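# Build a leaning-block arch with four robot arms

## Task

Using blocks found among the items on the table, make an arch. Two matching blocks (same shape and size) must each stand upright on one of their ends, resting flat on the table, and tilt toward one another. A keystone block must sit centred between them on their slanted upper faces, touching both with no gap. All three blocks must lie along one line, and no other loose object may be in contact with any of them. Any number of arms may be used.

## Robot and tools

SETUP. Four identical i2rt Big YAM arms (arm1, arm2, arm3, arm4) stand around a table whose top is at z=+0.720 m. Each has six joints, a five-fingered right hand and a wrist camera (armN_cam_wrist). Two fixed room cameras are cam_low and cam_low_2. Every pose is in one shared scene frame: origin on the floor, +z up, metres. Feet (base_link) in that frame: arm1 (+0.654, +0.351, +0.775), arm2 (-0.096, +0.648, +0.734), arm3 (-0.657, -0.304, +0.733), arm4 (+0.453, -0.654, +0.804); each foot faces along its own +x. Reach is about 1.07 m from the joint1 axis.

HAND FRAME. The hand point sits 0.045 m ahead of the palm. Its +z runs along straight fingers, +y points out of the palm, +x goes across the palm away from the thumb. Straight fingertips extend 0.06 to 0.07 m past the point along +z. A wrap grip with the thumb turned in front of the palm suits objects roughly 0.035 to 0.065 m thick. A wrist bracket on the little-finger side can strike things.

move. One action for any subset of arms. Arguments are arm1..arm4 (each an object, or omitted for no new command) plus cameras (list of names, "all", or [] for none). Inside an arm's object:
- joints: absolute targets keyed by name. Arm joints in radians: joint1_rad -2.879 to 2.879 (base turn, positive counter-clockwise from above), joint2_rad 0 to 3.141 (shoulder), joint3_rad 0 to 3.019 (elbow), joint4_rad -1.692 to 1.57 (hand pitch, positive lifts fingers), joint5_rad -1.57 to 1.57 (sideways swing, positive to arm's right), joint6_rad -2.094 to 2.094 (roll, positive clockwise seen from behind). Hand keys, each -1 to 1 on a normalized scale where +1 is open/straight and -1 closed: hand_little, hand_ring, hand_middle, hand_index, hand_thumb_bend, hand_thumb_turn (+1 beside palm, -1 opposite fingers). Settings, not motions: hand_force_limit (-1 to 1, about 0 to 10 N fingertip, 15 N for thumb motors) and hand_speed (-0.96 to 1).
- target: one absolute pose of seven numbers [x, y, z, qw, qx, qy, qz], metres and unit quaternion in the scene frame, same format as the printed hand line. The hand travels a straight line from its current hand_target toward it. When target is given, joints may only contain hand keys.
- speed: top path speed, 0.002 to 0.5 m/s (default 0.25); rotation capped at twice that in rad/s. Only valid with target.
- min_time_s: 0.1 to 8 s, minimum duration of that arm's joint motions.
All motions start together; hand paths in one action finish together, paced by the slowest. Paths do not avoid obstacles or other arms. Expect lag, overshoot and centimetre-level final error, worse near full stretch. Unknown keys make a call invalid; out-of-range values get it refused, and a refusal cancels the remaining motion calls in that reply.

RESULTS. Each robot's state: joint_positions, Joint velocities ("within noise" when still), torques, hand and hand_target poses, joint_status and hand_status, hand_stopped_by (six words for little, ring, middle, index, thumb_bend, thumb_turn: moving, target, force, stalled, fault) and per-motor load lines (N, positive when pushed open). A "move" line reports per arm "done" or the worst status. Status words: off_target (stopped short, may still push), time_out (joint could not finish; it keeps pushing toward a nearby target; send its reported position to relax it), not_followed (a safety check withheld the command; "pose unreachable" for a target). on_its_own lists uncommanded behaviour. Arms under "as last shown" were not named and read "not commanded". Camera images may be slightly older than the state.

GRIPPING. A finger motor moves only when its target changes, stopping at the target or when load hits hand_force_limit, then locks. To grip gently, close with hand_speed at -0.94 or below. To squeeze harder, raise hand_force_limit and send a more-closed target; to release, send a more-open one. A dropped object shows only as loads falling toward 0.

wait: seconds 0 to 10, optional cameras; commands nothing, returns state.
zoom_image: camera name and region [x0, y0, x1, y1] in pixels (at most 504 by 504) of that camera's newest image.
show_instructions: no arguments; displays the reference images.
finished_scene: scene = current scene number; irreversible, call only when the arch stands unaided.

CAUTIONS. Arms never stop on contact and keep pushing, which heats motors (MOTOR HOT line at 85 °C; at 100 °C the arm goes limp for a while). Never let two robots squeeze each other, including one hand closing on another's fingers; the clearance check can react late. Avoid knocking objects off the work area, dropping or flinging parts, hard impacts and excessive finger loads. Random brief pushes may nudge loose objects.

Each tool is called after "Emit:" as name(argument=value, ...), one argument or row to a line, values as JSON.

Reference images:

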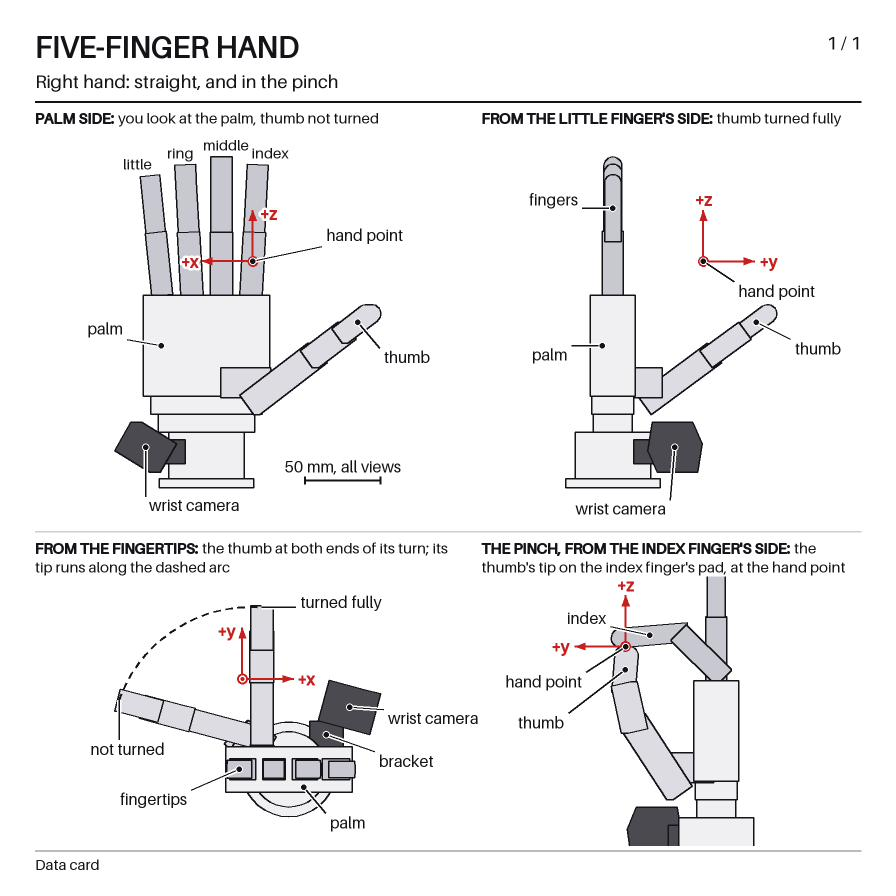

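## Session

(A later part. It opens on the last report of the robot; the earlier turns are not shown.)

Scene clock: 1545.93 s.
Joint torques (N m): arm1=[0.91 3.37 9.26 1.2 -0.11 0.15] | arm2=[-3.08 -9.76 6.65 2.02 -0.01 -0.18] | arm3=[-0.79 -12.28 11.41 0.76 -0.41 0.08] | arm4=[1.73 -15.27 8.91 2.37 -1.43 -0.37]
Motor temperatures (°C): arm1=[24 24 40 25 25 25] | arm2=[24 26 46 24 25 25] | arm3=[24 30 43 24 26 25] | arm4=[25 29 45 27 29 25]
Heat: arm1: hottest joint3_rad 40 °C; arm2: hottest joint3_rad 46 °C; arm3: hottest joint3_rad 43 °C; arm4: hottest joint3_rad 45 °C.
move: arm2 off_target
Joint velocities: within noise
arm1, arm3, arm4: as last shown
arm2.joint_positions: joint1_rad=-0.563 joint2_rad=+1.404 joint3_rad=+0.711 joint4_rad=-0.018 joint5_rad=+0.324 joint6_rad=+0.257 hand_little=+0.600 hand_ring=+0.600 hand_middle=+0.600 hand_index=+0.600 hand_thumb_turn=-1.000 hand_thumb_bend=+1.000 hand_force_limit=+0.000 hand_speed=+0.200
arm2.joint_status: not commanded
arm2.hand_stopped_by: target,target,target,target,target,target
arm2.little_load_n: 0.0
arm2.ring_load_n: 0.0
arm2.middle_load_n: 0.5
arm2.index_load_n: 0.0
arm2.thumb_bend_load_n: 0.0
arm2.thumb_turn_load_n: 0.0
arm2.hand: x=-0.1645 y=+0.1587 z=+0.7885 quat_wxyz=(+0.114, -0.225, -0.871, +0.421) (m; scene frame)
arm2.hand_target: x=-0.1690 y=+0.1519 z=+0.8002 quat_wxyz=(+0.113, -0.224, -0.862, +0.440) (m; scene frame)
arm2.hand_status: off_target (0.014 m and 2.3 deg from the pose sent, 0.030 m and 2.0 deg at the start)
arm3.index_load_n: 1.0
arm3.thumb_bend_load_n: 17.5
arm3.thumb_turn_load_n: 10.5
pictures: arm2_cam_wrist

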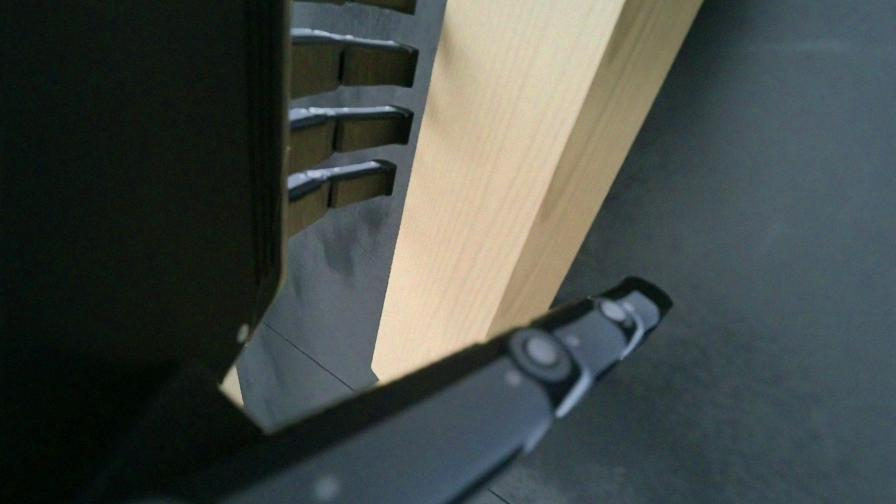

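Looks centered now. Descend a bit and grip.

Emit:
move(
  arm2={"target":[-0.169,0.152,0.786,-0.1137,0.2231,0.8625,-0.4395],"speed":0.1},
)

Emit:
move(
  arm2={"joints":{"hand_speed":-0.9,"hand_force_limit":0,"hand_index":-0.2,"hand_middle":-0.2,"hand_ring":-0.2,"hand_little":-0.2,"hand_thumb_bend":-0.2}},
)

Emit:
move(
  arm2={"joints":{"hand_index":-0.3,"hand_middle":-0.3,"hand_ring":-0.3,"hand_little":-0.3}},
  cameras=["arm2_cam_wrist","cam_low"],
)

Emit:
zoom_image(
  camera="cam_low",
  region=[380, 200, 520, 330],
)

Scene clock: 1553.70 s.
Joint torques (N m): arm1=[0.79 3.55 9.28 1.18 -0.11 0.16] | arm2=[-2.49 -8 6.49 2.06 -0.02 -0.16] | arm3=[-0.85 -12.22 11.47 0.77 -0.41 0.11] | arm4=[1.73 -15.38 8.91 2.41 -1.43 -0.37]
Motor temperatures (°C): arm1=[24 24 40 25 25 25] | arm2=[24 27 45 24 25 25] | arm3=[24 30 43 24 26 25] | arm4=[25 29 45 27 29 25]
Heat: arm1: hottest joint3_rad 40 °C; arm2: hottest joint3_rad 45 °C; arm3: hottest joint3_rad 43 °C; arm4: hottest joint3_rad 45 °C.
move: arm2 done
Joint velocities: within noise
arm1, arm3, arm4: as last shown
arm1.thumb_bend_load_n: 0.5
arm2.joint_positions: joint1_rad=-0.563 joint2_rad=+1.419 joint3_rad=+0.694 joint4_rad=+0.028 joint5_rad=+0.324 joint6_rad=+0.257 hand_little=+0.600 hand_ring=+0.600 hand_middle=+0.600 hand_index=+0.600 hand_thumb_turn=-1.000 hand_thumb_bend=+1.000 hand_force_limit=+0.000 hand_speed=+0.200
arm2.joint_status: not commanded
arm2.hand_stopped_by: target,target,target,target,target,target
arm2.little_load_n: 0.0
arm2.ring_load_n: 0.0
arm2.middle_load_n: 0.0
arm2.index_load_n: 0.0
arm2.thumb_bend_load_n: 0.0
arm2.thumb_turn_load_n: 0.0
arm2.hand: x=-0.1646 y=+0.1578 z=+0.7815 quat_wxyz=(+0.113, -0.225, -0.868, +0.427) (m; scene frame)
arm2.hand_target: x=-0.1689 y=+0.1523 z=+0.7856 quat_wxyz=(+0.114, -0.224, -0.863, +0.439) (m; scene frame)
arm2.hand_status: done (0.009 m and 1.6 deg from the pose sent, 0.008 m and 2.3 deg at the start)
arm3.ring_load_n: 3.0
arm3.middle_load_n: 6.0
arm3.index_load_n: 1.5
arm4.thumb_turn_load_n: 4.5
pictures: none

Scene clock: 1558.73 s.
Joint torques (N m): arm1=[0.85 3.55 9.28 1.2 -0.11 0.16] | arm2=[-3.31 -8.29 6.54 1.89 0 -0.17] | arm3=[-1.2 -12.81 11.41 0.75 -0.45 0.04] | arm4=[1.79 -15.33 8.91 2.35 -1.44 -0.37]
Motor temperatures (°C): arm1=[24 24 40 25 25 25] | arm2=[24 27 44 24 25 25] | arm3=[24 30 43 24 25 25] | arm4=[25 29 45 27 29 25]
Heat: arm1: hottest joint3_rad 40 °C; arm2: hottest joint3_rad 44 °C; arm3: hottest joint3_rad 43 °C; arm4: hottest joint3_rad 45 °C.
move: arm2 off_target
Joint velocities: within noise
arm1, arm3, arm4: as last shown
arm1.thumb_bend_load_n: 0.0
arm1.hand_target: x=+0.3576 y=+0.2231 z=+1.0558 quat_wxyz=(+0.767, +0.162, -0.582, +0.218) (m; scene frame)
arm2.joint_positions: joint1_rad=-0.563 joint2_rad=+1.419 joint3_rad=+0.694 joint4_rad=+0.034 joint5_rad=+0.324 joint6_rad=+0.251 hand_little=+0.127 hand_ring=+0.165 hand_middle=+0.192 hand_index=+0.183 hand_thumb_turn=-1.000 hand_thumb_bend=+0.790 hand_force_limit=+0.000 hand_speed=-0.900
arm2.joint_status: hand_little off_target (ended at +0.127, target -0.200); hand_ring off_target (ended at +0.165, target -0.200); hand_middle off_target (ended at +0.192, target -0.200); hand_index off_target (ended at +0.183, target -0.200); hand_thumb_bend off_target (ended at +0.790, target -0.200); the others done
arm2.hand_stopped_by: force,force,force,force,force,target
arm2.little_load_n: 5.0
arm2.ring_load_n: 5.0
arm2.middle_load_n: 0.0
arm2.index_load_n: 4.5
arm2.thumb_bend_load_n: 10.0
arm2.thumb_turn_load_n: 3.5
arm2.hand: x=-0.1650 y=+0.1568 z=+0.7824 quat_wxyz=(+0.114, -0.223, -0.868, +0.430) (m; scene frame)
arm2.hand_target: x=-0.1691 y=+0.1524 z=+0.7856 quat_wxyz=(+0.115, -0.222, -0.863, +0.439) (m; scene frame)
arm2.hand_status: not commanded
arm3.middle_load_n: 6.5
arm3.thumb_bend_load_n: 17.0
arm4.thumb_turn_load_n: 5.0
pictures: none

Scene clock: 1559.27 s.
Joint torques (N m): arm1=[0.91 3.49 9.25 1.18 -0.11 0.15] | arm2=[-2.84 -8.12 6.63 1.92 -0.02 -0.18] | arm3=[-1.73 -12.63 11.18 0.73 -0.38 0.13] | arm4=[1.79 -15.33 8.91 2.39 -1.43 -0.36]
Motor temperatures (°C): arm1=[24 24 40 25 25 25] | arm2=[24 27 44 24 25 25] | arm3=[24 30 43 24 25 25] | arm4=[25 29 45 27 29 25]
Heat: arm1: hottest joint3_rad 40 °C; arm2: hottest joint3_rad 44 °C; arm3: hottest joint3_rad 43 °C; arm4: hottest joint3_rad 45 °C.
move: arm2 off_target
Joint velocities: within noise
arm1, arm3, arm4: as last shown
arm2.joint_positions: joint1_rad=-0.563 joint2_rad=+1.419 joint3_rad=+0.694 joint4_rad=+0.034 joint5_rad=+0.324 joint6_rad=+0.251 hand_little=+0.119 hand_ring=+0.164 hand_middle=+0.176 hand_index=+0.175 hand_thumb_turn=-1.000 hand_thumb_bend=+0.791 hand_force_limit=+0.000 hand_speed=-0.900
arm2.joint_status: hand_little off_target (ended at +0.119, target -0.300); hand_ring off_target (ended at +0.164, target -0.300); hand_middle off_target (ended at +0.176, target -0.300); hand_index off_target (ended at +0.175, target -0.300)
arm2.hand_stopped_by: force,force,force,force,force,target
arm2.little_load_n: 5.0
arm2.ring_load_n: 0.5
arm2.middle_load_n: 8.5
arm2.index_load_n: 5.0
arm2.thumb_bend_load_n: 13.5
arm2.thumb_turn_load_n: 3.5
arm2.hand: x=-0.1650 y=+0.1568 z=+0.7824 quat_wxyz=(+0.114, -0.223, -0.868, +0.430) (m; scene frame)
arm2.hand_target: x=-0.1691 y=+0.1524 z=+0.7856 quat_wxyz=(+0.115, -0.222, -0.863, +0.439) (m; scene frame)
arm2.hand_status: not commanded
pictures: arm2_cam_wrist, cam_low

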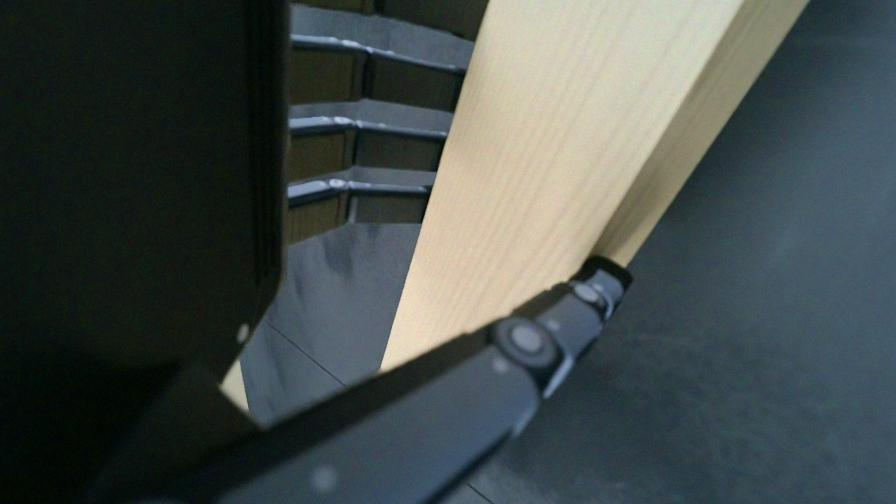

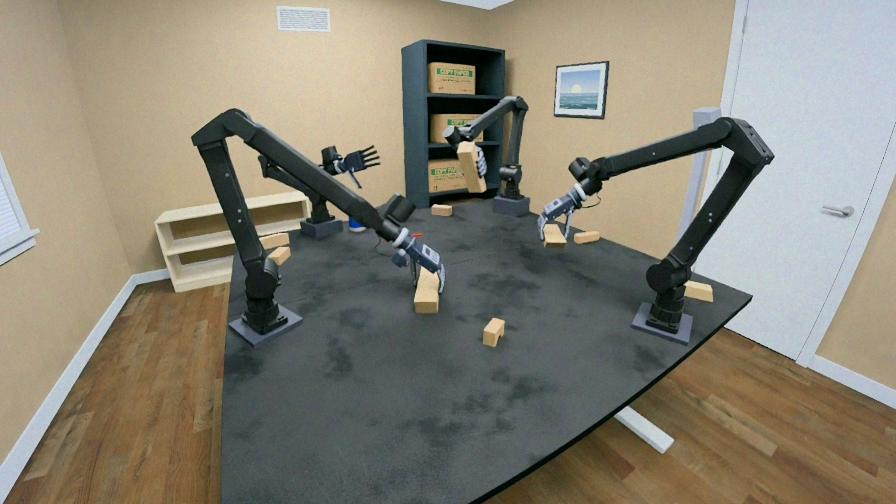

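Scaled by 3.600 from the camera's 896x504 image, which has a finer 1280x720 frame.

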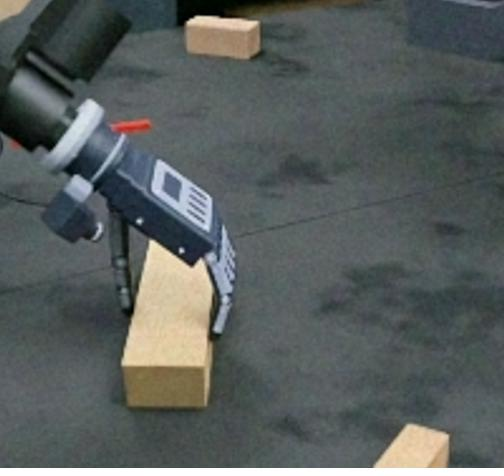

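Emit:
move(
  arm2={"target":[-0.16,0.18,0.92,-0.1137,0.2231,0.8625,-0.4395],"speed":0.15},
  arm3={"target":[-0.38,-0.12,1.02,0.4305,-0.8449,0.2827,-0.1441],"speed":0.15},
)

Emit:
move(
  arm2={"target":[0.06,0.26,1.05,-0.2053,-0.6320,0.4486,-0.5978],"speed":0.2},
  arm3={"target":[-0.36,-0.02,1.08,0.2604,-0.5110,0.7298,-0.3718],"speed":0.2},
  arm4={"target":[0.05,-0.22,1.06,0.5978,-0.4486,-0.6320,-0.2053],"speed":0.2},
  cameras=["all"],
)

Scene clock: 1583.23 s.
Joint torques (N m): arm1=[0.85 3.66 9.26 1.2 -0.11 0.15] | arm2=[-1.9 -8.06 14.01 0.54 0.37 -0.01] | arm3=[-0.91 -6.65 12.27 1.1 -0.23 0.19] | arm4=[1.79 -15.27 8.91 2.37 -1.44 -0.37]
Motor temperatures (°C): arm1=[24 24 40 25 25 25] | arm2=[24 26 43 24 25 25] | arm3=[24 30 44 24 25 25] | arm4=[25 29 45 27 29 25]
Heat: arm1: hottest joint3_rad 40 °C; arm2: hottest joint3_rad 43 °C; arm3: hottest joint3_rad 44 °C; arm4: hottest joint3_rad 45 °C.
move: arm2 off_target; arm3 off_target
Joint velocities: within noise
arm1: as last shown
arm2.joint_positions: joint1_rad=-0.561 joint2_rad=+1.149 joint3_rad=+0.762 joint4_rad=-0.379 joint5_rad=+0.325 joint6_rad=+0.246 hand_little=+0.119 hand_ring=+0.164 hand_middle=+0.176 hand_index=+0.175 hand_thumb_turn=-1.000 hand_thumb_bend=+0.791 hand_force_limit=+0.000 hand_speed=-0.900
arm2.joint_status: not commanded
arm2.hand_stopped_by: force,force,force,force,force,target
arm2.little_load_n: 4.0
arm2.ring_load_n: 0.0
arm2.middle_load_n: 8.0
arm2.index_load_n: 5.0
arm2.thumb_bend_load_n: 14.0
arm2.thumb_turn_load_n: 3.5
arm2.hand: x=-0.1597 y=+0.2083 z=+0.8674 quat_wxyz=(+0.120, -0.218, -0.884, +0.396) (m; scene frame)
arm2.hand_target: x=-0.1588 y=+0.1824 z=+0.9197 quat_wxyz=(+0.113, -0.221, -0.863, +0.440) (m; scene frame)
arm2.hand_status: off_target (0.060 m and 5.6 deg from the pose sent, 0.140 m and 1.3 deg at the start)
arm3.joint_positions: joint1_rad=-0.069 joint2_rad=+0.807 joint3_rad=+0.876 joint4_rad=-0.853 joint5_rad=-0.501 joint6_rad=-0.434 hand_little=+0.111 hand_ring=+0.149 hand_middle=+0.167 hand_index=+0.173 hand_thumb_turn=-1.000 hand_thumb_bend=+0.791 hand_force_limit=+0.000 hand_speed=-0.900
arm3.joint_status: not commanded
arm3.hand_stopped_by: force,force,force,force,force,target
arm3.little_load_n: 7.5
arm3.ring_load_n: 3.0
arm3.middle_load_n: 6.0
arm3.index_load_n: 1.5
arm3.thumb_bend_load_n: 17.5
arm3.thumb_turn_load_n: 10.5
arm3.hand: x=-0.3827 y=-0.1227 z=+0.9911 quat_wxyz=(-0.416, +0.855, -0.281, +0.131) (m; scene frame)
arm3.hand_target: x=-0.3794 y=-0.1189 z=+1.0185 quat_wxyz=(-0.429, +0.847, -0.280, +0.144) (m; scene frame)
arm3.hand_status: off_target (0.029 m and 2.5 deg from the pose sent, 0.210 m and 2.7 deg at the start)
arm4.joint_positions: joint1_rad=-0.052 joint2_rad=+1.373 joint3_rad=+0.986 joint4_rad=-0.403 joint5_rad=-1.235 joint6_rad=-1.917 hand_little=+0.108 hand_ring=+0.140 hand_middle=+0.158 hand_index=+0.159 hand_thumb_turn=-1.000 hand_thumb_bend=+0.787 hand_force_limit=+0.000 hand_speed=-0.900
arm4.joint_status: not commanded
arm4.hand_stopped_by: force,force,force,force,force,target
arm4.little_load_n: 0.5
arm4.ring_load_n: 3.5
arm4.middle_load_n: 7.5
arm4.index_load_n: 4.5
arm4.thumb_bend_load_n: 17.0
arm4.thumb_turn_load_n: 5.0
arm4.hand: x=+0.1690 y=-0.2064 z=+1.0216 quat_wxyz=(-0.605, +0.158, +0.768, -0.138) (m; scene frame)
arm4.hand_target: x=+0.1684 y=-0.2013 z=+1.0601 quat_wxyz=(-0.626, +0.111, +0.765, -0.097) (m; scene frame)
arm4.hand_status: not commanded
pictures: none

Scene clock: 1589.17 s.
Joint torques (N m): arm1=[0.91 3.49 9.25 1.21 -0.11 0.15] | arm2=[-1.49 -3.96 15.28 1.37 -0.16 -0.52] | arm3=[-1.26 -10.05 11.58 0.2 1.04 0.26] | arm4=[2.96 -11.81 14.94 3.49 0.36 -0.05]
Motor temperatures (°C): arm1=[24 24 40 25 25 25] | arm2=[24 26 44 24 25 25] | arm3=[24 30 45 24 26 25] | arm4=[25 30 45 27 28 25]
Heat: arm1: hottest joint3_rad 40 °C; arm2: hottest joint3_rad 44 °C; arm3: hottest joint3_rad 45 °C; arm4: hottest joint3_rad 45 °C.
move: arm2 off_target; arm3 off_target; arm4 off_target
Joint velocities: within noise
arm1.joint_positions: joint1_rad=+0.282 joint2_rad=+0.278 joint3_rad=+0.087 joint4_rad=+0.451 joint5_rad=+0.095 joint6_rad=-1.592 hand_little=+1.000 hand_ring=+1.000 hand_middle=+1.000 hand_index=+1.000 hand_thumb_turn=+1.000 hand_thumb_bend=+1.000 hand_force_limit=+0.000 hand_speed=-0.800
arm1.joint_status: not commanded
arm1.hand_stopped_by: target,target,target,target,target,target
arm1.little_load_n: 0.0
arm1.ring_load_n: -0.5
arm1.middle_load_n: 0.0
arm1.index_load_n: 0.0
arm1.thumb_bend_load_n: 0.0
arm1.thumb_turn_load_n: 0.0
arm1.hand: x=+0.3598 y=+0.2231 z=+1.0424 quat_wxyz=(+0.764, +0.170, -0.585, +0.212) (m; scene frame)
arm1.hand_target: x=+0.3576 y=+0.2230 z=+1.0558 quat_wxyz=(+0.767, +0.162, -0.582, +0.218) (m; scene frame)
arm1.hand_status: not commanded
arm2.joint_positions: joint1_rad=-0.059 joint2_rad=+0.721 joint3_rad=+0.581 joint4_rad=-0.181 joint5_rad=-0.204 joint6_rad=-1.288 hand_little=+0.119 hand_ring=+0.164 hand_middle=+0.176 hand_index=+0.176 hand_thumb_turn=-1.000 hand_thumb_bend=+0.791 hand_force_limit=+0.000 hand_speed=-0.900
arm2.joint_status: not commanded
arm2.hand_stopped_by: force,force,force,force,force,target
arm2.little_load_n: 1.5
arm2.ring_load_n: 0.5
arm2.middle_load_n: 8.5
arm2.index_load_n: 5.5
arm2.thumb_bend_load_n: 13.0
arm2.thumb_turn_load_n: 4.0
arm2.hand: x=+0.0549 y=+0.2706 z=+0.9808 quat_wxyz=(+0.174, +0.644, -0.491, +0.561) (m; scene frame)
arm2.hand_target: x=+0.0604 y=+0.2625 z=+1.0480 quat_wxyz=(+0.206, +0.633, -0.447, +0.597) (m; scene frame)
arm2.hand_status: off_target (0.070 m and 7.5 deg from the pose sent, 0.290 m and 117.3 deg at the start)
arm3.joint_positions: joint1_rad=+0.682 joint2_rad=+1.190 joint3_rad=+1.343 joint4_rad=-1.505 joint5_rad=+0.919 joint6_rad=+1.252 hand_little=+0.111 hand_ring=+0.149 hand_middle=+0.167 hand_index=+0.173 hand_thumb_turn=-1.000 hand_thumb_bend=+0.791 hand_force_limit=+0.000 hand_speed=-0.900
arm3.joint_status: not commanded
arm3.hand_stopped_by: force,force,force,force,force,target
arm3.little_load_n: 7.0
arm3.ring_load_n: 3.5
arm3.middle_load_n: 6.0
arm3.index_load_n: 1.5
arm3.thumb_bend_load_n: 17.0
arm3.thumb_turn_load_n: 10.5
arm3.hand: x=-0.3636 y=-0.0292 z=+1.0615 quat_wxyz=(-0.246, +0.523, -0.723, +0.378) (m; scene frame)
arm3.hand_target: x=-0.3607 y=-0.0193 z=+1.0797 quat_wxyz=(-0.263, +0.513, -0.727, +0.374) (m; scene frame)
arm3.hand_status: off_target (0.021 m and 2.3 deg from the pose sent, 0.138 m and 73.9 deg at the start)
arm4.joint_positions: joint1_rad=+0.606 joint2_rad=+1.335 joint3_rad=+0.802 joint4_rad=+0.174 joint5_rad=+0.289 joint6_rad=-1.240 hand_little=+0.108 hand_ring=+0.140 hand_middle=+0.158 hand_index=+0.159 hand_thumb_turn=-1.000 hand_thumb_bend=+0.787 hand_force_limit=+0.000 hand_speed=-0.900
arm4.joint_status: not commanded
arm4.hand_stopped_by: force,force,force,force,force,target
arm4.little_load_n: 1.0
arm4.ring_load_n: 3.5
arm4.middle_load_n: 8.0
arm4.index_load_n: 5.0
arm4.thumb_bend_load_n: 16.5
arm4.thumb_turn_load_n: 5.0
arm4.hand: x=+0.0838 y=-0.2426 z=+0.9887 quat_wxyz=(-0.536, +0.460, +0.679, +0.202) (m; scene frame)
arm4.hand_target: x=+0.0562 y=-0.2253 z=+1.0600 quat_wxyz=(-0.599, +0.445, +0.634, +0.206) (m; scene frame)
arm4.hand_status: off_target (0.082 m and 9.0 deg from the pose sent, 0.126 m and 54.4 deg at the start)
pictures: arm1_cam_wrist, arm2_cam_wrist, arm3_cam_wrist, arm4_cam_wrist, cam_low, cam_low_2

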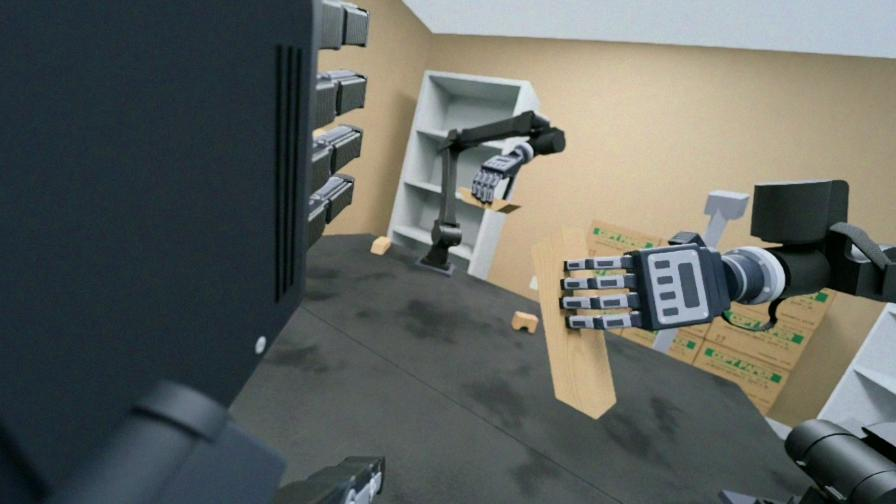

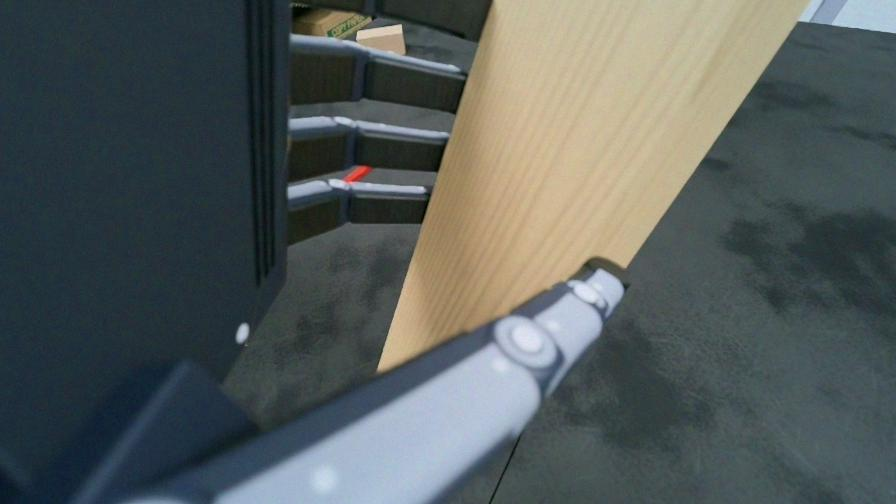

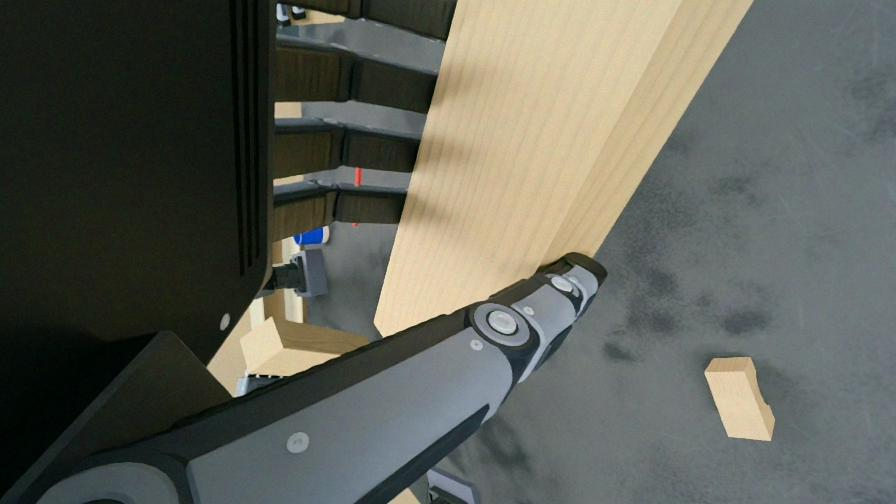

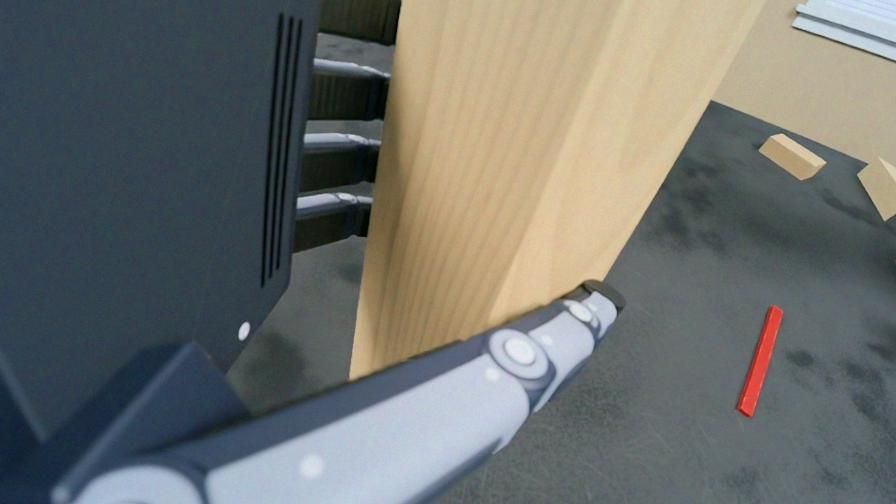

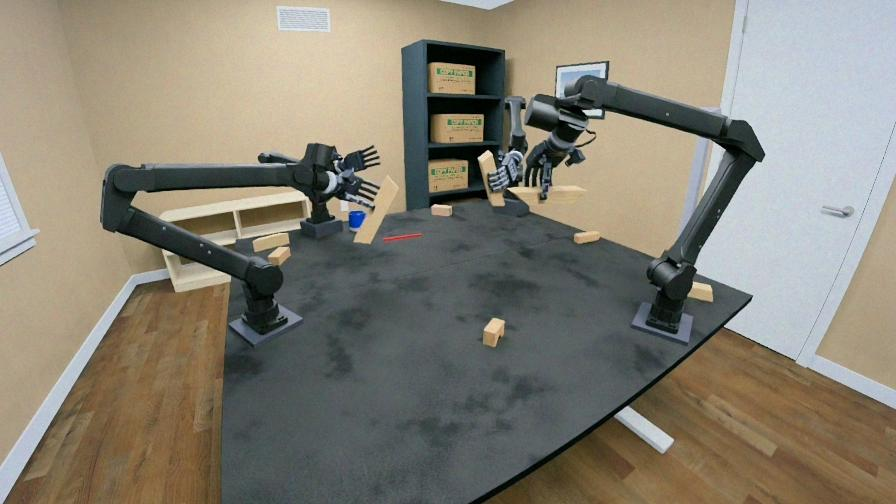

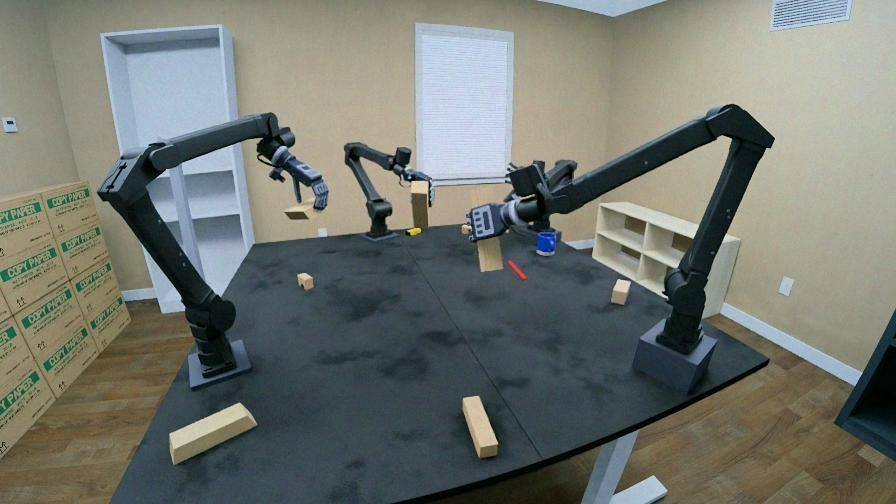

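Emit:
move(
  arm1={"target":[0.32,0.01,0.94,-0.7904,-0.0531,0.6065,-0.0692]},
  arm2={"target":[0.052,0.121,0.935,-0.2365,-0.6188,0.4031,-0.6319],"speed":0.15},
  arm4={"target":[-0.075,-0.112,0.94,0.6576,-0.4312,-0.5836,-0.2079],"speed":0.15},
  cameras=["all"],
)

Emit:
zoom_image(
  camera="arm1_cam_wrist",
  region=[300, 50, 804, 450],
)

Scene clock: 1653.30 s.
Joint torques (N m): arm1=[1.85 -9.17 4.04 2.04 -0.07 -0.24] | arm2=[-3.25 -8.88 9.54 3.54 -0.24 -0.53] | arm3=[-1.44 -10.34 11.59 -0.02 1.03 0.22] | arm4=[1.55 -21.36 12.21 3.62 -0.03 -0.06]
Motor temperatures (°C): arm1=[24 24 40 25 25 25] | arm2=[24 26 55 24 25 25] | arm3=[24 29 50 24 27 25] | arm4=[25 29 55 28 26 25]
Heat: arm1: hottest joint3_rad 40 °C; arm2: hottest joint3_rad 55 °C; arm3: hottest joint3_rad 50 °C; arm4: hottest joint3_rad 55 °C.
move: arm1 off_target; arm2 off_target; arm4 off_target
Joint velocities: within noise
arm1.joint_positions: joint1_rad=+0.860 joint2_rad=+1.804 joint3_rad=+0.593 joint4_rad=+1.559 joint5_rad=+1.002 joint6_rad=-1.880 hand_little=+1.000 hand_ring=+1.000 hand_middle=+1.000 hand_index=+1.000 hand_thumb_turn=+1.000 hand_thumb_bend=+1.000 hand_force_limit=+0.000 hand_speed=-0.800
arm1.joint_status: not commanded
arm1.hand_stopped_by: target,target,target,target,target,target
arm1.little_load_n: 0.0
arm1.ring_load_n: 0.0
arm1.middle_load_n: 0.0
arm1.index_load_n: 0.0
arm1.thumb_bend_load_n: 0.0
arm1.thumb_turn_load_n: 0.0
arm1.hand: x=+0.3220 y=+0.0132 z=+0.9309 quat_wxyz=(+0.769, +0.072, -0.632, +0.066) (m; scene frame)
arm1.hand_target: x=+0.3222 y=+0.0077 z=+0.9391 quat_wxyz=(+0.774, +0.064, -0.626, +0.071) (m; scene frame)
arm1.hand_status: off_target (0.010 m and 4.4 deg from the pose sent, 0.240 m and 21.5 deg at the start; a joint's target at an end of its range on 32 of 64 steps)
arm2.joint_positions: joint1_rad=-0.234 joint2_rad=+1.310 joint3_rad=+0.553 joint4_rad=+0.527 joint5_rad=-0.393 joint6_rad=-1.345 hand_little=+0.119 hand_ring=+0.164 hand_middle=+0.176 hand_index=+0.176 hand_thumb_turn=-1.000 hand_thumb_bend=+0.791 hand_force_limit=+0.000 hand_speed=-0.900
arm2.joint_status: not commanded
arm2.hand_stopped_by: force,force,force,force,force,target
arm2.little_load_n: 0.5
arm2.ring_load_n: 1.5
arm2.middle_load_n: 9.0
arm2.index_load_n: 5.5
arm2.thumb_bend_load_n: 13.0
arm2.thumb_turn_load_n: 3.5
arm2.hand: x=+0.0481 y=+0.1436 z=+0.8798 quat_wxyz=(+0.192, +0.630, -0.457, +0.597) (m; scene frame)
arm2.hand_target: x=+0.0463 y=+0.1238 z=+0.9344 quat_wxyz=(+0.241, +0.615, -0.409, +0.629) (m; scene frame)
arm2.hand_status: off_target (0.060 m and 9.0 deg from the pose sent, 0.156 m and 15.0 deg at the start)
arm3: as last shown
arm3.ring_load_n: 3.0
arm3.middle_load_n: 6.5
arm3.thumb_turn_load_n: 11.0
arm4.joint_positions: joint1_rad=+0.601 joint2_rad=+1.957 joint3_rad=+1.094 joint4_rad=+0.655 joint5_rad=+0.276 joint6_rad=-1.237 hand_little=+0.108 hand_ring=+0.140 hand_middle=+0.158 hand_index=+0.159 hand_thumb_turn=-1.000 hand_thumb_bend=+0.787 hand_force_limit=+0.000 hand_speed=-0.900
arm4.joint_status: not commanded
arm4.hand_stopped_by: force,force,force,force,force,target
arm4.little_load_n: 1.0
arm4.ring_load_n: 3.5
arm4.middle_load_n: 8.0
arm4.index_load_n: 4.5
arm4.thumb_bend_load_n: 17.0
arm4.thumb_turn_load_n: 5.0
arm4.hand: x=-0.0474 y=-0.1428 z=+0.8655 quat_wxyz=(-0.597, +0.446, +0.636, +0.201) (m; scene frame)
arm4.hand_target: x=-0.0682 y=-0.1167 z=+0.9397 quat_wxyz=(-0.656, +0.431, +0.584, +0.208) (m; scene frame)
arm4.hand_status: off_target (0.085 m and 9.4 deg from the pose sent, 0.211 m and 18.0 deg at the start)
pictures: arm1_cam_wrist, arm2_cam_wrist, arm3_cam_wrist, arm4_cam_wrist, cam_low, cam_low_2

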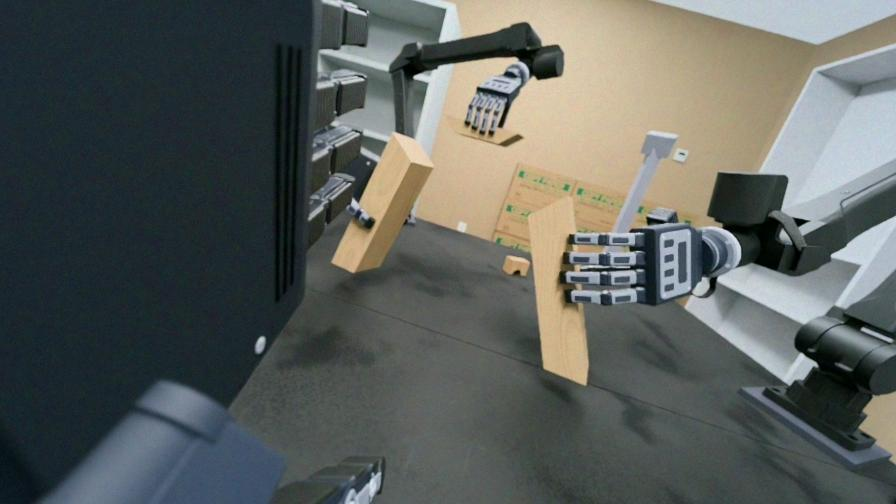

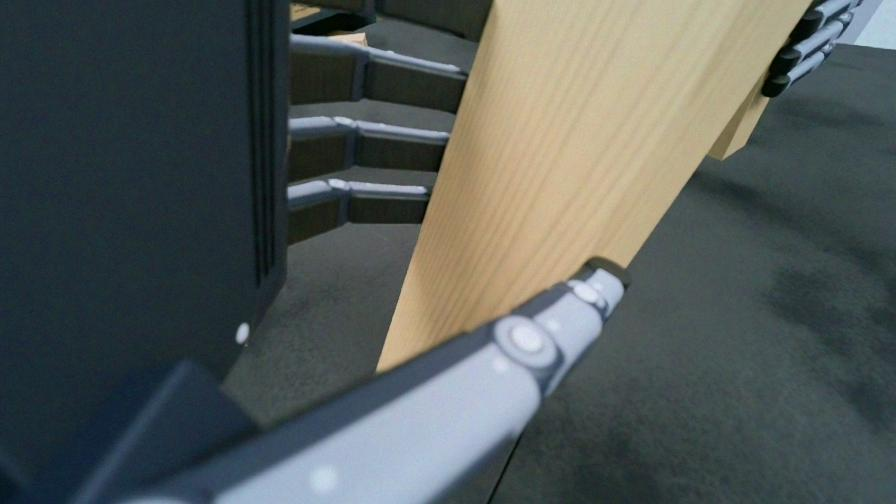

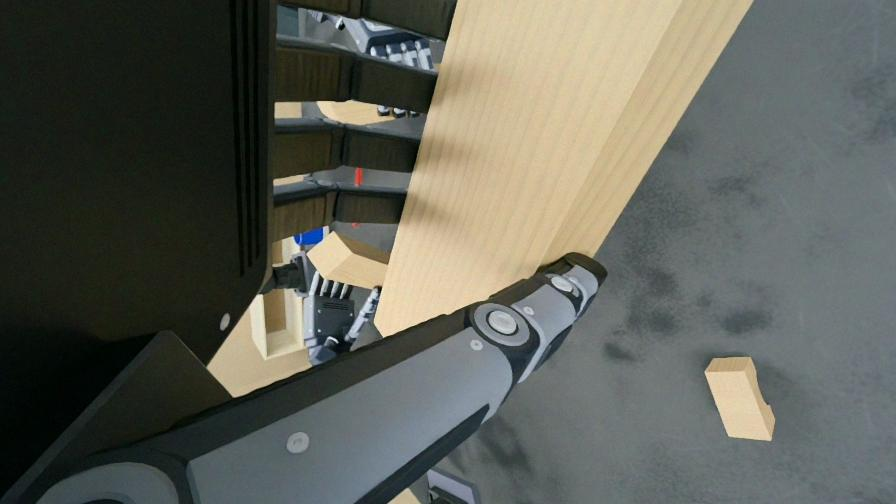

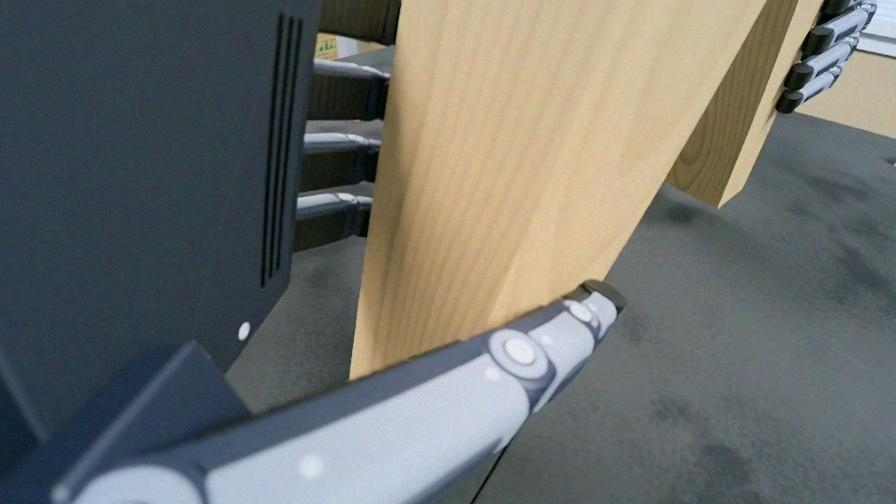

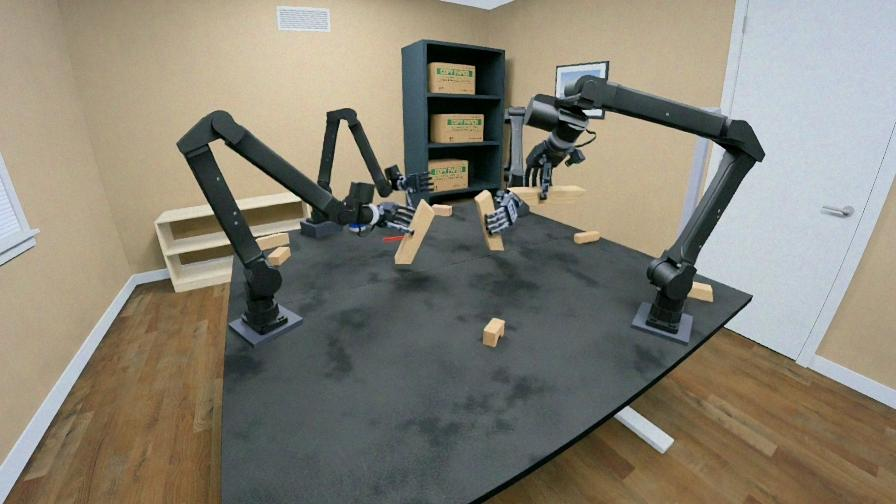

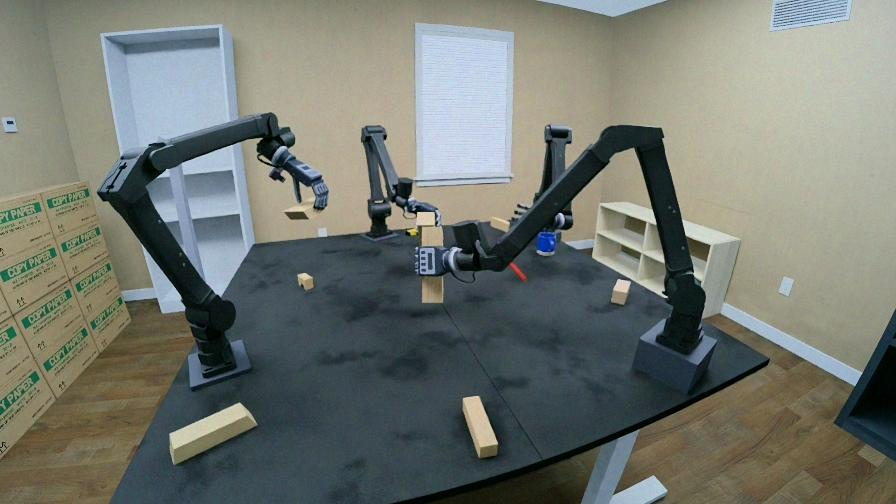

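Scaled by 1.000.

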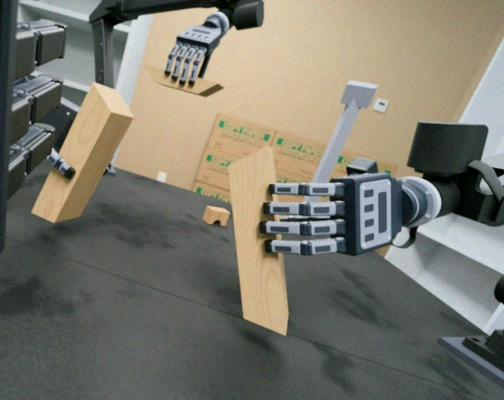

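Emit:
move(
  arm2={"target":[0.051,0.106,0.895,-0.2365,-0.6188,0.4031,-0.6319],"speed":0.08},
  arm4={"target":[-0.0746,-0.098,0.8995,0.6576,-0.4312,-0.5836,-0.2079],"speed":0.08},
  cameras=["arm1_cam_wrist","cam_low","cam_low_2"],
)

Emit:
zoom_image(
  camera="arm1_cam_wrist",
  region=[300, 50, 804, 450],
)

Emit:
zoom_image(
  camera="cam_low",
  region=[370, 170, 540, 290],
)

Scene clock: 1662.57 s.
Joint torques (N m): arm1=[1.96 -9.29 4.05 2.07 -0.06 -0.21] | arm2=[-3.25 -9.88 8.38 3.64 -0.28 -0.54] | arm3=[-1.26 -9.52 11.26 0.1 1.02 0.21] | arm4=[1.73 -22.07 11.49 3.64 -0.07 -0.07]
Motor temperatures (°C): arm1=[24 24 39 25 25 25] | arm2=[24 26 54 24 25 25] | arm3=[24 29 50 24 27 25] | arm4=[25 31 56 28 26 25]
Heat: arm1: hottest joint3_rad 39 °C; arm2: hottest joint3_rad 54 °C; arm3: hottest joint3_rad 50 °C; arm4: hottest joint3_rad 56 °C.
move: arm2 off_target; arm4 off_target
Joint velocities: within noise
arm1, arm3: as last shown
arm1.hand_target: x=+0.3222 y=+0.0077 z=+0.9391 quat_wxyz=(+0.774, +0.064, -0.626, +0.072) (m; scene frame)
arm2.joint_positions: joint1_rad=-0.234 joint2_rad=+1.453 joint3_rad=+0.553 joint4_rad=+0.678 joint5_rad=-0.414 joint6_rad=-1.348 hand_little=+0.119 hand_ring=+0.164 hand_middle=+0.176 hand_index=+0.176 hand_thumb_turn=-1.000 hand_thumb_bend=+0.791 hand_force_limit=+0.000 hand_speed=-0.900
arm2.joint_status: not commanded
arm2.hand_stopped_by: force,force,force,force,force,target
arm2.little_load_n: 0.5
arm2.ring_load_n: 1.5
arm2.middle_load_n: 9.0
arm2.index_load_n: 5.5
arm2.thumb_bend_load_n: 12.5
arm2.thumb_turn_load_n: 3.5
arm2.hand: x=+0.0556 y=+0.1298 z=+0.8463 quat_wxyz=(+0.188, +0.633, -0.448, +0.603) (m; scene frame)
arm2.hand_target: x=+0.0528 y=+0.1092 z=+0.8952 quat_wxyz=(+0.235, +0.620, -0.403, +0.631) (m; scene frame)
arm2.hand_status: off_target (0.054 m and 8.4 deg from the pose sent, 0.041 m and 9.0 deg at the start)
arm3.middle_load_n: 6.0
arm3.thumb_turn_load_n: 10.5
arm4.joint_positions: joint1_rad=+0.581 joint2_rad=+2.049 joint3_rad=+1.115 joint4_rad=+0.729 joint5_rad=+0.258 joint6_rad=-1.237 hand_little=+0.108 hand_ring=+0.140 hand_middle=+0.158 hand_index=+0.159 hand_thumb_turn=-1.000 hand_thumb_bend=+0.787 hand_force_limit=+0.000 hand_speed=-0.900
arm4.joint_status: not commanded
arm4.hand_stopped_by: force,force,force,force,force,target
arm4.little_load_n: 0.5
arm4.ring_load_n: 3.5
arm4.middle_load_n: 8.0
arm4.index_load_n: 4.5
arm4.thumb_bend_load_n: 17.0
arm4.thumb_turn_load_n: 5.0
arm4.hand: x=-0.0471 y=-0.1297 z=+0.8286 quat_wxyz=(-0.598, +0.448, +0.634, +0.201) (m; scene frame)
arm4.hand_target: x=-0.0692 y=-0.1031 z=+0.9009 quat_wxyz=(-0.657, +0.430, +0.583, +0.208) (m; scene frame)
arm4.hand_status: off_target (0.082 m and 9.2 deg from the pose sent, 0.062 m and 9.4 deg at the start)
pictures: arm1_cam_wrist, cam_low, cam_low_2

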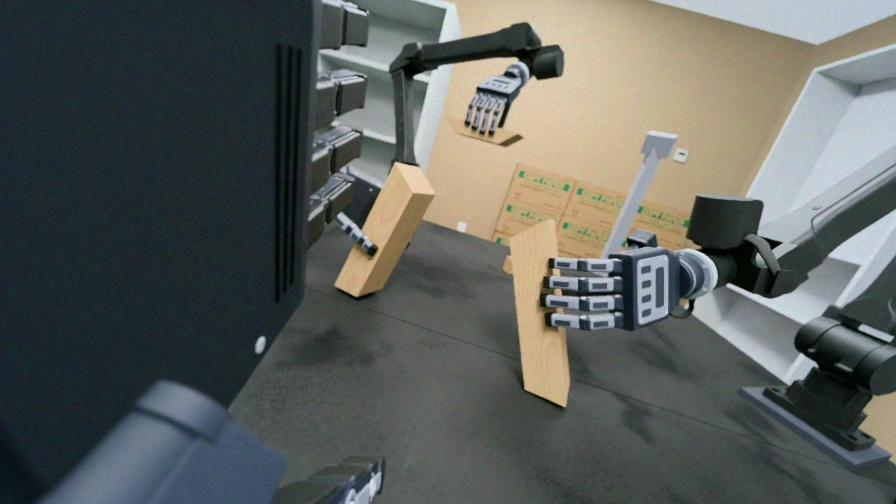

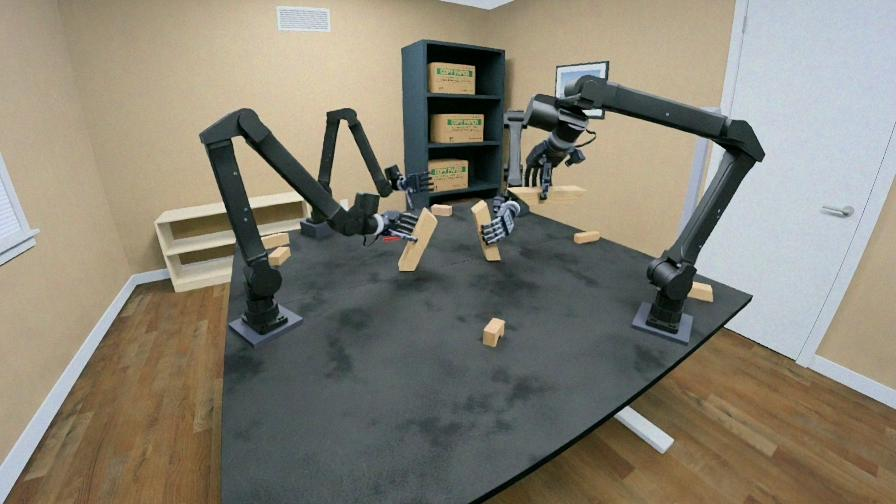

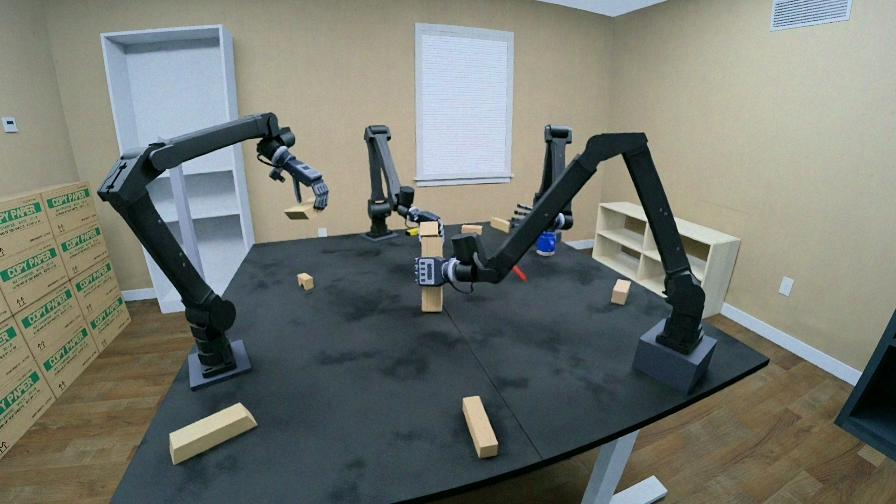

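Scaled by 1.000.

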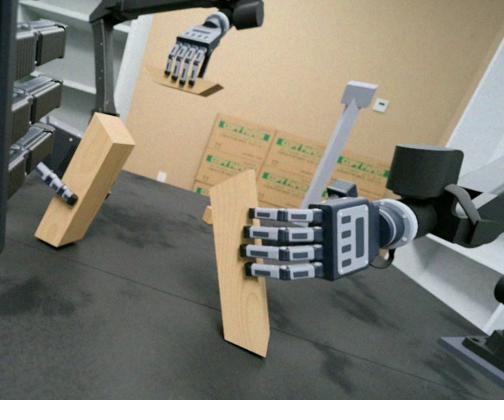

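Scaled by 2.965 from the camera's 896x504 image, which has a finer 1280x720 frame.

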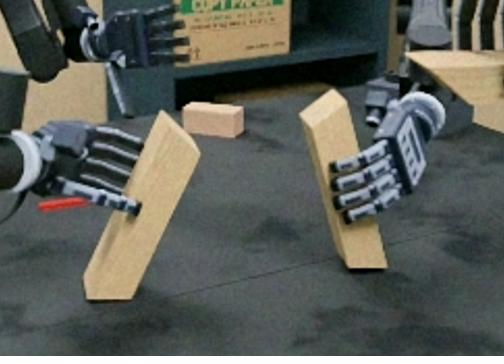

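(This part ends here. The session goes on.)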